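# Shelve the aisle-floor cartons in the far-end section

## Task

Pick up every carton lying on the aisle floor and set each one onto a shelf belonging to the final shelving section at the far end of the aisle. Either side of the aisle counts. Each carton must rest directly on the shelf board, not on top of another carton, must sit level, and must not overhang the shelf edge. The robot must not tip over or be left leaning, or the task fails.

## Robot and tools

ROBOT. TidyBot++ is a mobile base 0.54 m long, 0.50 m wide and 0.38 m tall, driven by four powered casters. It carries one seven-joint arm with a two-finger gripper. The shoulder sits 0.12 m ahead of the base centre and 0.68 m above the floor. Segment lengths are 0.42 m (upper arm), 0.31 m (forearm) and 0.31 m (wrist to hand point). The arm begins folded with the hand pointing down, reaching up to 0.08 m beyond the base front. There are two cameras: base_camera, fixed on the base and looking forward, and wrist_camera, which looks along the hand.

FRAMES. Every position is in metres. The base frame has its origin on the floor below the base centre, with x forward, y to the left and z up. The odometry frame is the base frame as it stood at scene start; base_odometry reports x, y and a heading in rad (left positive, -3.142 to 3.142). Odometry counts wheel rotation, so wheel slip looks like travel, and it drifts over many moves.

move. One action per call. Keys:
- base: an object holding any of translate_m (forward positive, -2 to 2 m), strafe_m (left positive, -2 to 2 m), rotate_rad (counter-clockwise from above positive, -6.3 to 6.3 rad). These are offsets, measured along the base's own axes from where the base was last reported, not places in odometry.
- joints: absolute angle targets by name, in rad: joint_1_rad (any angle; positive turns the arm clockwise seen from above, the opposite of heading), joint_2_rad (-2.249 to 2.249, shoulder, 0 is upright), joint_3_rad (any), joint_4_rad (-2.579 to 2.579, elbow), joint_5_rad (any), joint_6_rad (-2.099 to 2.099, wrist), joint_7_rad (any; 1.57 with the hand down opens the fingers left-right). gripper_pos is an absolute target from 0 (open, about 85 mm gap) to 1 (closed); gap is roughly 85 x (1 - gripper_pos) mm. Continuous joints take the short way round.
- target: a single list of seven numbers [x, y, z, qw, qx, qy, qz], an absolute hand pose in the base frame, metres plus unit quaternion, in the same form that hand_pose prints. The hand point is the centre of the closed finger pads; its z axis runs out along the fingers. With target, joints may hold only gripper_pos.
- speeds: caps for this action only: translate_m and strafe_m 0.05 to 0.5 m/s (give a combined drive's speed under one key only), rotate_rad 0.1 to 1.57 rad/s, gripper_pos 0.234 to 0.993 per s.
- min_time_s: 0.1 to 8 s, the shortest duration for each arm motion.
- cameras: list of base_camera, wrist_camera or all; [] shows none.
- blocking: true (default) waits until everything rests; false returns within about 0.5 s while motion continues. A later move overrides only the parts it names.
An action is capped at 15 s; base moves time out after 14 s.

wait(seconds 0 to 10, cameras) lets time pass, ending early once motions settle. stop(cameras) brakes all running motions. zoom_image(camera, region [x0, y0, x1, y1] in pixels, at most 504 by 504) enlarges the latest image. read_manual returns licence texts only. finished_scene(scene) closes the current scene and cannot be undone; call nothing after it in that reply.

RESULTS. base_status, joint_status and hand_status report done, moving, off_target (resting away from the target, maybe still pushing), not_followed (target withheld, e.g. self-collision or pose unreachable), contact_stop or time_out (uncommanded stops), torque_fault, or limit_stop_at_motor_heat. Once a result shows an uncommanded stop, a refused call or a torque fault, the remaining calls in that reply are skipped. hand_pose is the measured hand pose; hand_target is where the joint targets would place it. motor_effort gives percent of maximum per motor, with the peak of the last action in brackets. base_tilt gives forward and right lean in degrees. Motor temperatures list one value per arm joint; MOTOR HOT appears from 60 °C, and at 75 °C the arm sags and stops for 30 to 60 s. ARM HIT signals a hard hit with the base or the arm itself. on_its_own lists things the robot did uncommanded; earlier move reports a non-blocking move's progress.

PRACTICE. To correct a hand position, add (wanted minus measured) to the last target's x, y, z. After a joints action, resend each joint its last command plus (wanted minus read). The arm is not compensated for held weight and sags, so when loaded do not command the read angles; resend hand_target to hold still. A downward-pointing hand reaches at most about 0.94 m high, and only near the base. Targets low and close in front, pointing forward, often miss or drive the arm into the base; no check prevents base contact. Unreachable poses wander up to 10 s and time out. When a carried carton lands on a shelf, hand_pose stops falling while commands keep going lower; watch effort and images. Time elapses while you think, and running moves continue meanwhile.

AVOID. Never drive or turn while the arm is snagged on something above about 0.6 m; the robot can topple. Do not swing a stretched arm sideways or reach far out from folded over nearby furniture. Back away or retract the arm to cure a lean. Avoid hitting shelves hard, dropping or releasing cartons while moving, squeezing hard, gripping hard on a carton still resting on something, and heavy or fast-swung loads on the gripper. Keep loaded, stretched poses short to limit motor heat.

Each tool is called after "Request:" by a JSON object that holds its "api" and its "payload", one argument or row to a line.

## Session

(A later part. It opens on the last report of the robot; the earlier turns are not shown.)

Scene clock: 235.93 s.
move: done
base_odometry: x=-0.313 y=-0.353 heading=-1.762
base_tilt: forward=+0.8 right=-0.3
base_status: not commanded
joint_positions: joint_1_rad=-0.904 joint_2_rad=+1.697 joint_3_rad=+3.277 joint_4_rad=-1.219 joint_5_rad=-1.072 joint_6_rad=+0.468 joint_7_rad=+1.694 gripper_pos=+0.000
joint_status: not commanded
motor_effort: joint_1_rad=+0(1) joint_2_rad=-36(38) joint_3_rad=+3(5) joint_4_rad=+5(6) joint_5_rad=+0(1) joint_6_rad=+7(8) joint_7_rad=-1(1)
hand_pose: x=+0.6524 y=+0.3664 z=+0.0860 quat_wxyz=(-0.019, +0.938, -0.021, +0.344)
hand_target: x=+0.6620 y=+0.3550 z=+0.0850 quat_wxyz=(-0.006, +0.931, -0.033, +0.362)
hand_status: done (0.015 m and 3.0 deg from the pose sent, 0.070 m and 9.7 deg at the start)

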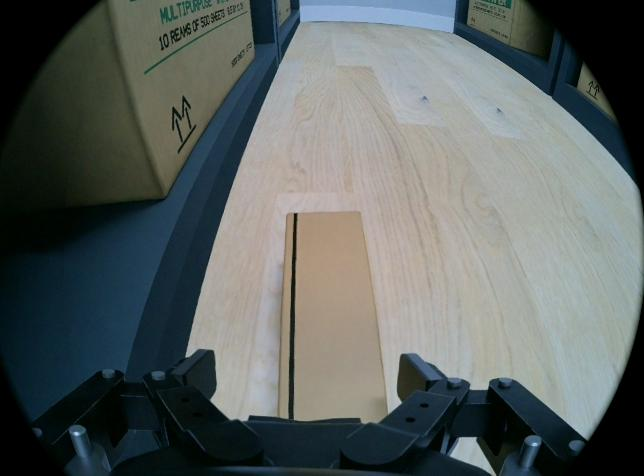

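Request:
{"api": "move", "payload": {
  "target": [0.668, 0.341, 0.030, 0.0025, 0.932, 0.0, 0.3624],
  "min_time_s": 1.2,
  "cameras": ["wrist_camera"]
}}

Scene clock: 240.77 s.
move: done
base_odometry: x=-0.313 y=-0.353 heading=-1.762
base_tilt: forward=+0.8 right=-0.3
base_status: not commanded
joint_positions: joint_1_rad=-0.849 joint_2_rad=+1.834 joint_3_rad=+3.246 joint_4_rad=-1.067 joint_5_rad=-1.073 joint_6_rad=+0.480 joint_7_rad=+1.791 gripper_pos=+0.000
joint_status: not commanded
motor_effort: joint_1_rad=+0(1) joint_2_rad=-36(37) joint_3_rad=+2(3) joint_4_rad=+5(6) joint_5_rad=+0(1) joint_6_rad=+7(8) joint_7_rad=+0(2)
hand_pose: x=+0.6582 y=+0.3484 z=+0.0293 quat_wxyz=(-0.009, +0.939, -0.002, +0.343)
hand_target: x=+0.6680 y=+0.3410 z=+0.0300 quat_wxyz=(+0.002, +0.932, +0.000, +0.362)
hand_status: done (0.012 m and 2.7 deg from the pose sent, 0.063 m and 4.1 deg at the start)

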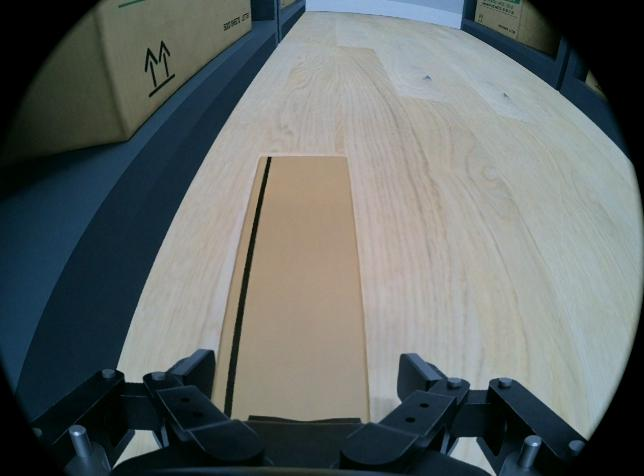

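Request:
{"api": "move", "payload": {
  "target": [0.672, 0.350, 0.048, -0.001, 0.932, -0.01, 0.3624],
  "min_time_s": 0.8,
  "cameras": ["wrist_camera"]
}}

Scene clock: 245.30 s.
move: done
base_odometry: x=-0.313 y=-0.353 heading=-1.762
base_tilt: forward=+0.8 right=-0.3
base_status: not commanded
joint_positions: joint_1_rad=-0.849 joint_2_rad=+1.834 joint_3_rad=+3.246 joint_4_rad=-1.067 joint_5_rad=-1.076 joint_6_rad=+0.481 joint_7_rad=+1.801 gripper_pos=+0.000
joint_status: not commanded
motor_effort: joint_1_rad=+0(1) joint_2_rad=-36(37) joint_3_rad=+3(3) joint_4_rad=+6(6) joint_5_rad=+0(1) joint_6_rad=+7(7) joint_7_rad=-1(1)
hand_pose: x=+0.6583 y=+0.3480 z=+0.0294 quat_wxyz=(-0.007, +0.939, +0.001, +0.343)
hand_target: x=+0.6720 y=+0.3500 z=+0.0480 quat_wxyz=(-0.001, +0.932, -0.010, +0.362)
hand_status: done (0.023 m and 2.8 deg from the pose sent, 0.023 m and 2.7 deg at the start)

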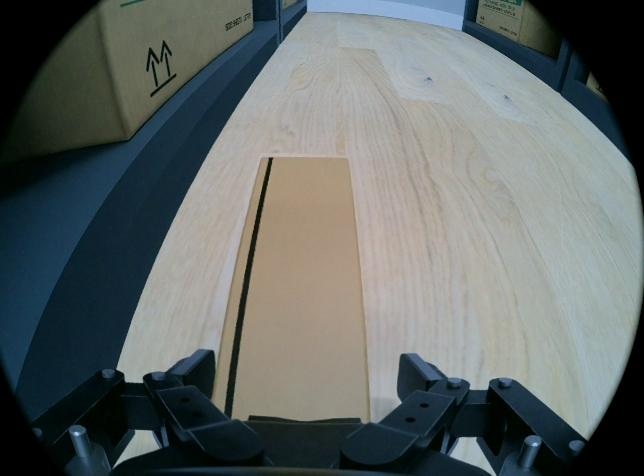

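Request:
{"api": "move", "payload": {
  "target": [0.675, 0.356, 0.064, -0.001, 0.932, -0.01, 0.3624],
  "min_time_s": 0.8,
  "cameras": ["wrist_camera"]
}}

Scene clock: 250.47 s.
move: done
base_odometry: x=-0.313 y=-0.353 heading=-1.762
base_tilt: forward=+0.8 right=-0.3
base_status: not commanded
joint_positions: joint_1_rad=-0.850 joint_2_rad=+1.800 joint_3_rad=+3.246 joint_4_rad=-1.069 joint_5_rad=-1.093 joint_6_rad=+0.481 joint_7_rad=+1.814 gripper_pos=+0.000
joint_status: not commanded
motor_effort: joint_1_rad=+0(1) joint_2_rad=-37(37) joint_3_rad=+2(3) joint_4_rad=+6(7) joint_5_rad=+0(1) joint_6_rad=+7(8) joint_7_rad=-1(1)
hand_pose: x=+0.6713 y=+0.3609 z=+0.0494 quat_wxyz=(-0.015, +0.936, -0.006, +0.352)
hand_target: x=+0.6750 y=+0.3560 z=+0.0640 quat_wxyz=(-0.001, +0.932, -0.010, +0.362)
hand_status: done (0.016 m and 2.1 deg from the pose sent, 0.039 m and 2.8 deg at the start)

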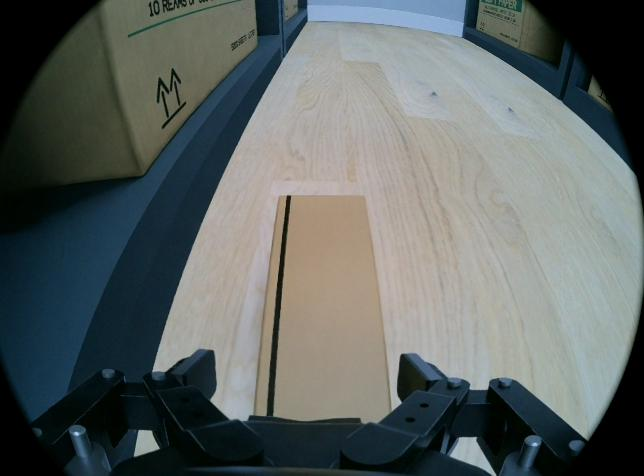

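Request:
{"api": "move", "payload": {
  "target": [0.670, 0.347, 0.044, -0.001, 0.932, -0.01, 0.3624],
  "min_time_s": 0.8,
  "cameras": ["wrist_camera"]
}}

Scene clock: 255.00 s.
move: done
base_odometry: x=-0.313 y=-0.353 heading=-1.762
base_tilt: forward=+0.8 right=-0.3
base_status: not commanded
joint_positions: joint_1_rad=-0.850 joint_2_rad=+1.801 joint_3_rad=+3.246 joint_4_rad=-1.069 joint_5_rad=-1.093 joint_6_rad=+0.481 joint_7_rad=+1.814 gripper_pos=+0.000
joint_status: not commanded
motor_effort: joint_1_rad=-1(1) joint_2_rad=-37(37) joint_3_rad=+3(3) joint_4_rad=+6(7) joint_5_rad=+1(1) joint_6_rad=+7(7) joint_7_rad=+0(1)
hand_pose: x=+0.6709 y=+0.3605 z=+0.0488 quat_wxyz=(-0.015, +0.936, -0.006, +0.352)
hand_target: x=+0.6700 y=+0.3470 z=+0.0440 quat_wxyz=(-0.001, +0.932, -0.010, +0.362)
hand_status: done (0.014 m and 2.1 deg from the pose sent, 0.015 m and 2.1 deg at the start)

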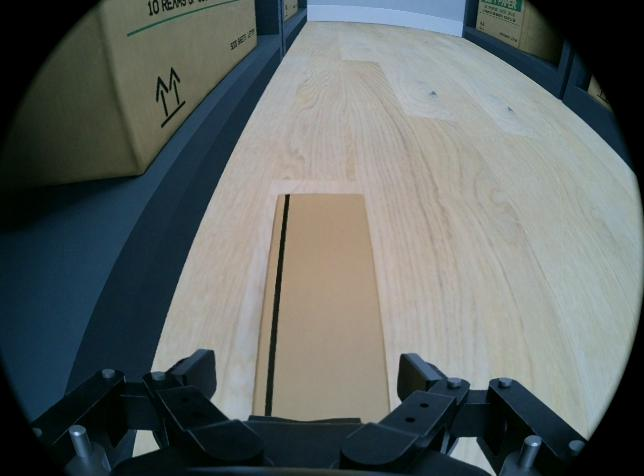

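Request:
{"api": "move", "payload": {
  "joints": {"gripper_pos": 0.374},
  "speeds": {"gripper_pos": 0.3},
  "cameras": ["wrist_camera"]
}}

Request:
{"api": "move", "payload": {
  "target": [0.650, 0.345, 0.13, -0.001, 0.932, -0.01, 0.3624],
  "min_time_s": 1.2,
  "cameras": ["wrist_camera"]
}}

Scene clock: 261.27 s.
move: done
base_odometry: x=-0.313 y=-0.353 heading=-1.762
base_tilt: forward=+0.8 right=-0.3
base_status: not commanded
joint_positions: joint_1_rad=-0.850 joint_2_rad=+1.801 joint_3_rad=+3.246 joint_4_rad=-1.069 joint_5_rad=-1.093 joint_6_rad=+0.483 joint_7_rad=+1.814 gripper_pos=+0.373
joint_status: all done
motor_effort: joint_1_rad=+1(2) joint_2_rad=-35(37) joint_3_rad=+3(3) joint_4_rad=+6(7) joint_5_rad=+0(1) joint_6_rad=+6(8) joint_7_rad=+0(2)
hand_pose: x=+0.6716 y=+0.3603 z=+0.0494 quat_wxyz=(-0.015, +0.936, -0.006, +0.353)
hand_target: x=+0.6700 y=+0.3470 z=+0.0440 quat_wxyz=(-0.001, +0.932, -0.010, +0.362)
hand_status: not commanded

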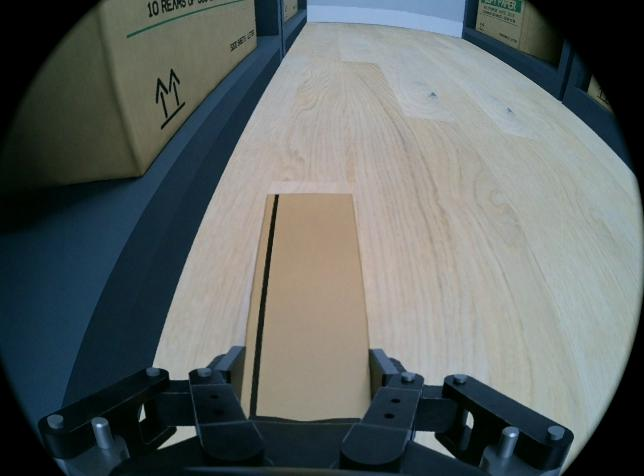

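Scene clock: 263.07 s.
move: done
base_odometry: x=-0.313 y=-0.353 heading=-1.762
base_tilt: forward=+0.8 right=-0.3
base_status: not commanded
joint_positions: joint_1_rad=-0.965 joint_2_rad=+1.630 joint_3_rad=+3.357 joint_4_rad=-1.360 joint_5_rad=-1.053 joint_6_rad=+0.483 joint_7_rad=+1.598 gripper_pos=+0.373
joint_status: not commanded
motor_effort: joint_1_rad=+0(1) joint_2_rad=-35(38) joint_3_rad=+5(5) joint_4_rad=+4(6) joint_5_rad=+0(1) joint_6_rad=+8(8) joint_7_rad=-1(1)
hand_pose: x=+0.6498 y=+0.3405 z=+0.1216 quat_wxyz=(+0.005, +0.931, -0.017, +0.364)
hand_target: x=+0.6500 y=+0.3450 z=+0.1300 quat_wxyz=(-0.001, +0.932, -0.010, +0.362)
hand_status: done (0.010 m and 1.1 deg from the pose sent, 0.085 m and 2.0 deg at the start)

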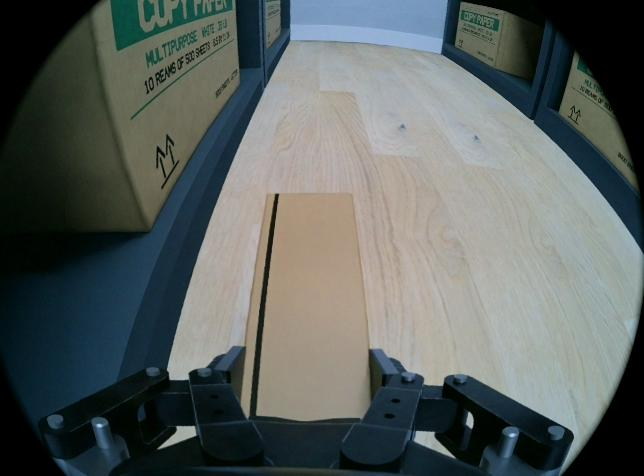

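Request:
{"api": "move", "payload": {
  "base": {"translate_m": 1.494},
  "joints": {"joint_1_rad": 0.0, "joint_2_rad": -0.13, "joint_3_rad": 3.1416, "joint_4_rad": -2.36, "joint_5_rad": 0.04, "joint_6_rad": -0.15, "joint_7_rad": 1.51},
  "min_time_s": 2.5,
  "cameras": ["all"]
}}

Scene clock: 278.40 s.
move: done
base_odometry: x=-0.597 y=-1.820 heading=-1.763
base_tilt: forward=+0.8 right=-0.3
base_status: done
joint_positions: joint_1_rad=-0.013 joint_2_rad=-0.117 joint_3_rad=+3.159 joint_4_rad=-2.330 joint_5_rad=-0.012 joint_6_rad=-0.104 joint_7_rad=+1.562 gripper_pos=+0.373
joint_status: all done
motor_effort: joint_1_rad=+0(4) joint_2_rad=-11(40) joint_3_rad=-1(7) joint_4_rad=+15(16) joint_5_rad=+0(1) joint_6_rad=+8(10) joint_7_rad=+0(2)
hand_pose: x=+0.5502 y=+0.0000 z=+0.7000 quat_wxyz=(-0.005, +0.916, -0.012, +0.401)
hand_target: x=+0.5278 y=-0.0005 z=+0.6812 quat_wxyz=(-0.001, +0.928, -0.011, +0.372)
hand_status: not commanded
pictures: base_camera, wrist_camera

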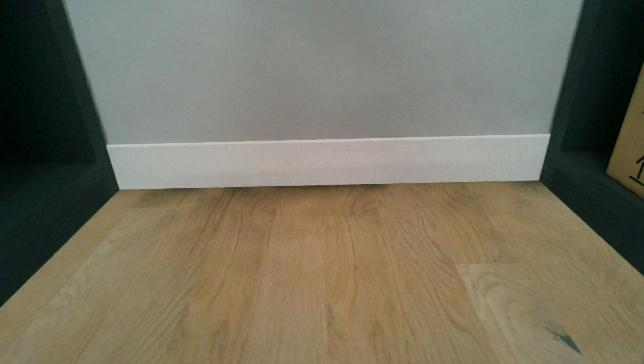

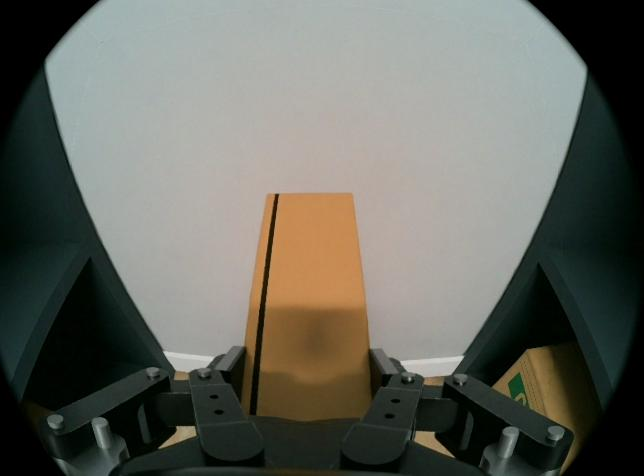

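Request:
{"api": "move", "payload": {
  "joints": {"joint_1_rad": 1.2, "joint_2_rad": 0.061, "joint_4_rad": -2.172, "joint_6_rad": -0.167, "joint_7_rad": 1.48},
  "min_time_s": 2,
  "cameras": ["wrist_camera"]
}}

Request:
{"api": "move", "payload": {
  "joints": {"joint_2_rad": 0.432, "joint_4_rad": -1.86, "joint_6_rad": -0.11},
  "min_time_s": 1.5,
  "cameras": ["wrist_camera"]
}}

Scene clock: 285.67 s.
move: done
base_odometry: x=-0.597 y=-1.820 heading=-1.763
base_tilt: forward=+0.8 right=-0.3
base_status: not commanded
joint_positions: joint_1_rad=+1.189 joint_2_rad=+0.046 joint_3_rad=+3.155 joint_4_rad=-2.210 joint_5_rad=-0.012 joint_6_rad=-0.120 joint_7_rad=+1.532 gripper_pos=+0.373
joint_status: all done
motor_effort: joint_1_rad=+0(2) joint_2_rad=-15(17) joint_3_rad=-1(1) joint_4_rad=+15(16) joint_5_rad=+0(1) joint_6_rad=+8(9) joint_7_rad=-1(2)
hand_pose: x=+0.2933 y=-0.4458 z=+0.6787 quat_wxyz=(+0.203, +0.752, -0.543, +0.314)
hand_target: x=+0.2936 y=-0.4512 z=+0.6790 quat_wxyz=(+0.200, +0.755, -0.547, +0.303)
hand_status: not commanded

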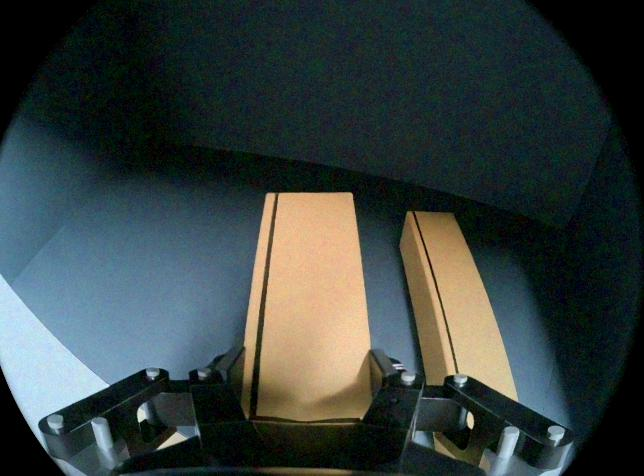

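Scene clock: 287.47 s.
move: done
base_odometry: x=-0.597 y=-1.820 heading=-1.763
base_tilt: forward=+0.8 right=-0.3
base_status: not commanded
joint_positions: joint_1_rad=+1.189 joint_2_rad=+0.423 joint_3_rad=+3.155 joint_4_rad=-1.895 joint_5_rad=-0.012 joint_6_rad=-0.120 joint_7_rad=+1.532 gripper_pos=+0.373
joint_status: all done
motor_effort: joint_1_rad=-1(1) joint_2_rad=-27(28) joint_3_rad=+0(1) joint_4_rad=+14(16) joint_5_rad=+0(1) joint_6_rad=+7(8) joint_7_rad=+0(1)
hand_pose: x=+0.3391 y=-0.5634 z=+0.6146 quat_wxyz=(+0.189, +0.762, -0.549, +0.288)
hand_target: x=+0.3444 y=-0.5798 z=+0.6264 quat_wxyz=(+0.198, +0.755, -0.547, +0.302)
hand_status: not commanded

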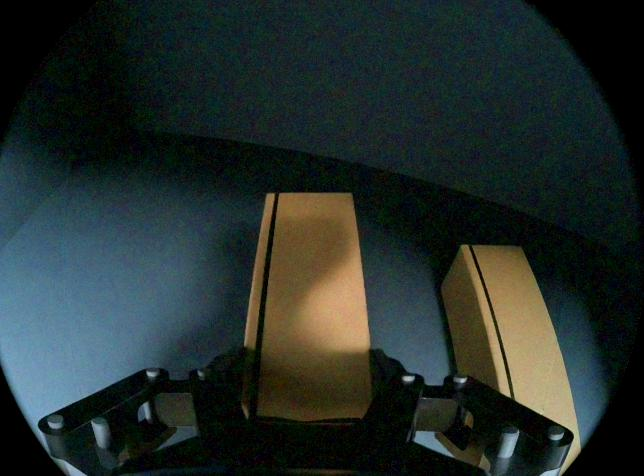

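Request:
{"api": "move", "payload": {
  "joints": {"joint_2_rad": 0.525, "joint_4_rad": -1.89, "joint_6_rad": 0.03},
  "min_time_s": 1.2,
  "cameras": []
}}

Request:
{"api": "move", "payload": {
  "joints": {"joint_2_rad": 0.545, "joint_4_rad": -1.89, "joint_6_rad": 0.045},
  "min_time_s": 0.8,
  "cameras": ["wrist_camera"]
}}

Scene clock: 292.60 s.
move: done
base_odometry: x=-0.597 y=-1.820 heading=-1.763
base_tilt: forward=+0.8 right=-0.3
base_status: not commanded
joint_positions: joint_1_rad=+1.189 joint_2_rad=+0.500 joint_3_rad=+3.155 joint_4_rad=-1.895 joint_5_rad=-0.012 joint_6_rad=-0.026 joint_7_rad=+1.532 gripper_pos=+0.373
joint_status: all done
motor_effort: joint_1_rad=+0(1) joint_2_rad=-26(28) joint_3_rad=-1(1) joint_4_rad=+14(15) joint_5_rad=+0(1) joint_6_rad=+7(8) joint_7_rad=+0(1)
hand_pose: x=+0.3446 y=-0.5783 z=+0.5865 quat_wxyz=(+0.194, +0.759, -0.547, +0.295)
hand_target: x=+0.3501 y=-0.5897 z=+0.5846 quat_wxyz=(+0.200, +0.754, -0.544, +0.310)
hand_status: not commanded

Scene clock: 293.70 s.
move: done
base_odometry: x=-0.597 y=-1.820 heading=-1.763
base_tilt: forward=+0.8 right=-0.3
base_status: not commanded
joint_positions: joint_1_rad=+1.189 joint_2_rad=+0.505 joint_3_rad=+3.155 joint_4_rad=-1.895 joint_5_rad=-0.012 joint_6_rad=-0.010 joint_7_rad=+1.531 gripper_pos=+0.373
joint_status: all done
motor_effort: joint_1_rad=-1(1) joint_2_rad=-25(27) joint_3_rad=-1(1) joint_4_rad=+13(14) joint_5_rad=+0(0) joint_6_rad=+7(8) joint_7_rad=+0(1)
hand_pose: x=+0.3456 y=-0.5812 z=+0.5862 quat_wxyz=(+0.197, +0.758, -0.546, +0.298)
hand_target: x=+0.3508 y=-0.5909 z=+0.5751 quat_wxyz=(+0.199, +0.754, -0.544, +0.309)
hand_status: not commanded

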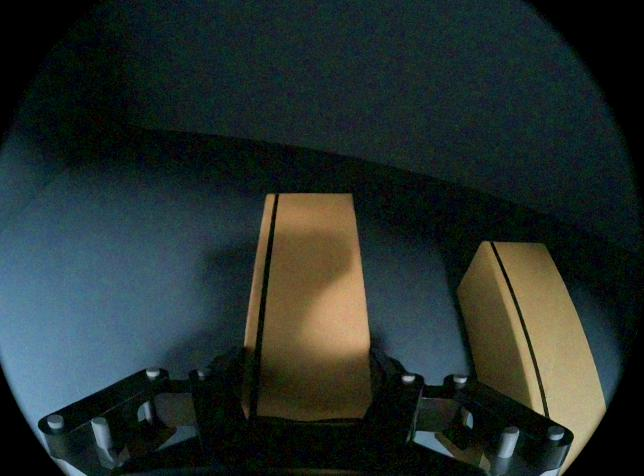

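Request:
{"api": "move", "payload": {
  "joints": {"gripper_pos": 0.16},
  "speeds": {"gripper_pos": 0.3},
  "cameras": []
}}

Request:
{"api": "move", "payload": {
  "joints": {"joint_2_rad": 0.28, "joint_4_rad": -2.0, "joint_6_rad": -0.13},
  "min_time_s": 1.5,
  "cameras": []
}}

Request:
{"api": "move", "payload": {
  "joints": {"joint_2_rad": 0.0, "joint_4_rad": -2.25, "joint_6_rad": -0.1},
  "min_time_s": 1,
  "cameras": ["wrist_camera"]
}}

Scene clock: 299.53 s.
move: done
base_odometry: x=-0.597 y=-1.820 heading=-1.763
base_tilt: forward=+0.8 right=-0.3
base_status: not commanded
joint_positions: joint_1_rad=+1.189 joint_2_rad=+0.529 joint_3_rad=+3.155 joint_4_rad=-1.895 joint_5_rad=-0.011 joint_6_rad=-0.006 joint_7_rad=+1.531 gripper_pos=+0.160
joint_status: all done
motor_effort: joint_1_rad=+1(1) joint_2_rad=-28(29) joint_3_rad=-1(1) joint_4_rad=+13(13) joint_5_rad=+0(1) joint_6_rad=+7(8) joint_7_rad=+0(1)
hand_pose: x=+0.3449 y=-0.5799 z=+0.5726 quat_wxyz=(+0.192, +0.760, -0.548, +0.291)
hand_target: x=+0.3508 y=-0.5909 z=+0.5751 quat_wxyz=(+0.199, +0.754, -0.544, +0.309)
hand_status: not commanded

Scene clock: 301.37 s.
move: done
base_odometry: x=-0.597 y=-1.820 heading=-1.763
base_tilt: forward=+0.8 right=-0.3
base_status: not commanded
joint_positions: joint_1_rad=+1.189 joint_2_rad=+0.296 joint_3_rad=+3.155 joint_4_rad=-1.968 joint_5_rad=-0.011 joint_6_rad=-0.082 joint_7_rad=+1.531 gripper_pos=+0.160
joint_status: all done
motor_effort: joint_1_rad=+0(1) joint_2_rad=-23(30) joint_3_rad=-1(1) joint_4_rad=+15(16) joint_5_rad=+0(1) joint_6_rad=+7(8) joint_7_rad=-1(1)
hand_pose: x=+0.3323 y=-0.5469 z=+0.6653 quat_wxyz=(+0.212, +0.747, -0.540, +0.324)
hand_target: x=+0.3227 y=-0.5247 z=+0.6498 quat_wxyz=(+0.196, +0.756, -0.548, +0.299)
hand_status: not commanded

Scene clock: 302.73 s.
move: done
base_odometry: x=-0.597 y=-1.820 heading=-1.763
base_tilt: forward=+0.8 right=-0.3
base_status: not commanded
joint_positions: joint_1_rad=+1.189 joint_2_rad=+0.011 joint_3_rad=+3.155 joint_4_rad=-2.217 joint_5_rad=-0.011 joint_6_rad=-0.082 joint_7_rad=+1.531 gripper_pos=+0.160
joint_status: all done
motor_effort: joint_1_rad=+0(1) joint_2_rad=-15(24) joint_3_rad=-1(1) joint_4_rad=+15(16) joint_5_rad=+0(1) joint_6_rad=+8(8) joint_7_rad=+0(1)
hand_pose: x=+0.2948 y=-0.4505 z=+0.7006 quat_wxyz=(+0.219, +0.741, -0.536, +0.339)
hand_target: x=+0.2880 y=-0.4344 z=+0.6863 quat_wxyz=(+0.211, +0.748, -0.541, +0.323)
hand_status: not commanded

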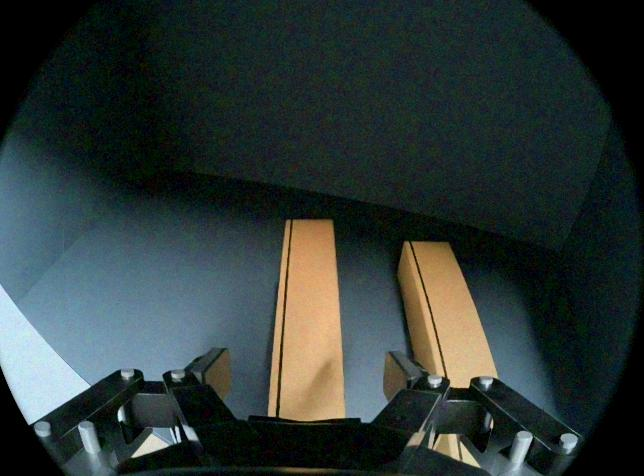

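Request:
{"api": "move", "payload": {
  "joints": {"joint_2_rad": -0.35, "joint_4_rad": -2.45, "joint_6_rad": -0.35},
  "min_time_s": 1,
  "cameras": ["wrist_camera"]
}}

Scene clock: 309.13 s.
move: done
base_odometry: x=-0.597 y=-1.820 heading=-1.763
base_tilt: forward=+0.8 right=-0.3
base_status: not commanded
joint_positions: joint_1_rad=+1.189 joint_2_rad=-0.341 joint_3_rad=+3.155 joint_4_rad=-2.418 joint_5_rad=-0.011 joint_6_rad=-0.299 joint_7_rad=+1.531 gripper_pos=+0.160
joint_status: all done
motor_effort: joint_1_rad=-1(1) joint_2_rad=-5(16) joint_3_rad=+0(1) joint_4_rad=+15(17) joint_5_rad=+0(1) joint_6_rad=+8(8) joint_7_rad=-1(2)
hand_pose: x=+0.2476 y=-0.3258 z=+0.7016 quat_wxyz=(+0.200, +0.752, -0.544, +0.315)
hand_target: x=+0.2343 y=-0.3046 z=+0.6787 quat_wxyz=(+0.189, +0.761, -0.554, +0.281)
hand_status: not commanded

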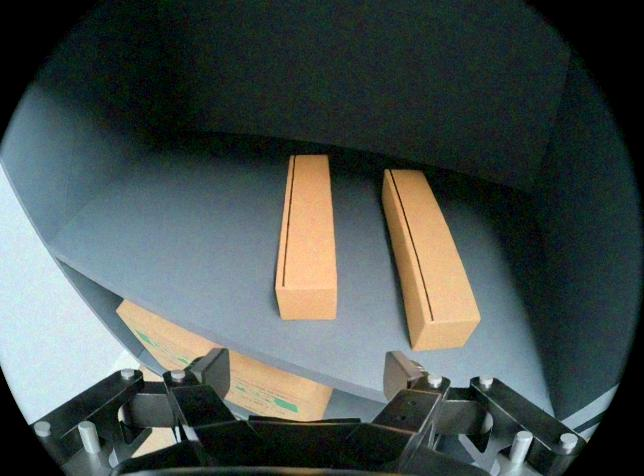

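Request:
{"api": "finished_scene", "payload": {
  "scene": 2
}}

The scene is finished: the task was done.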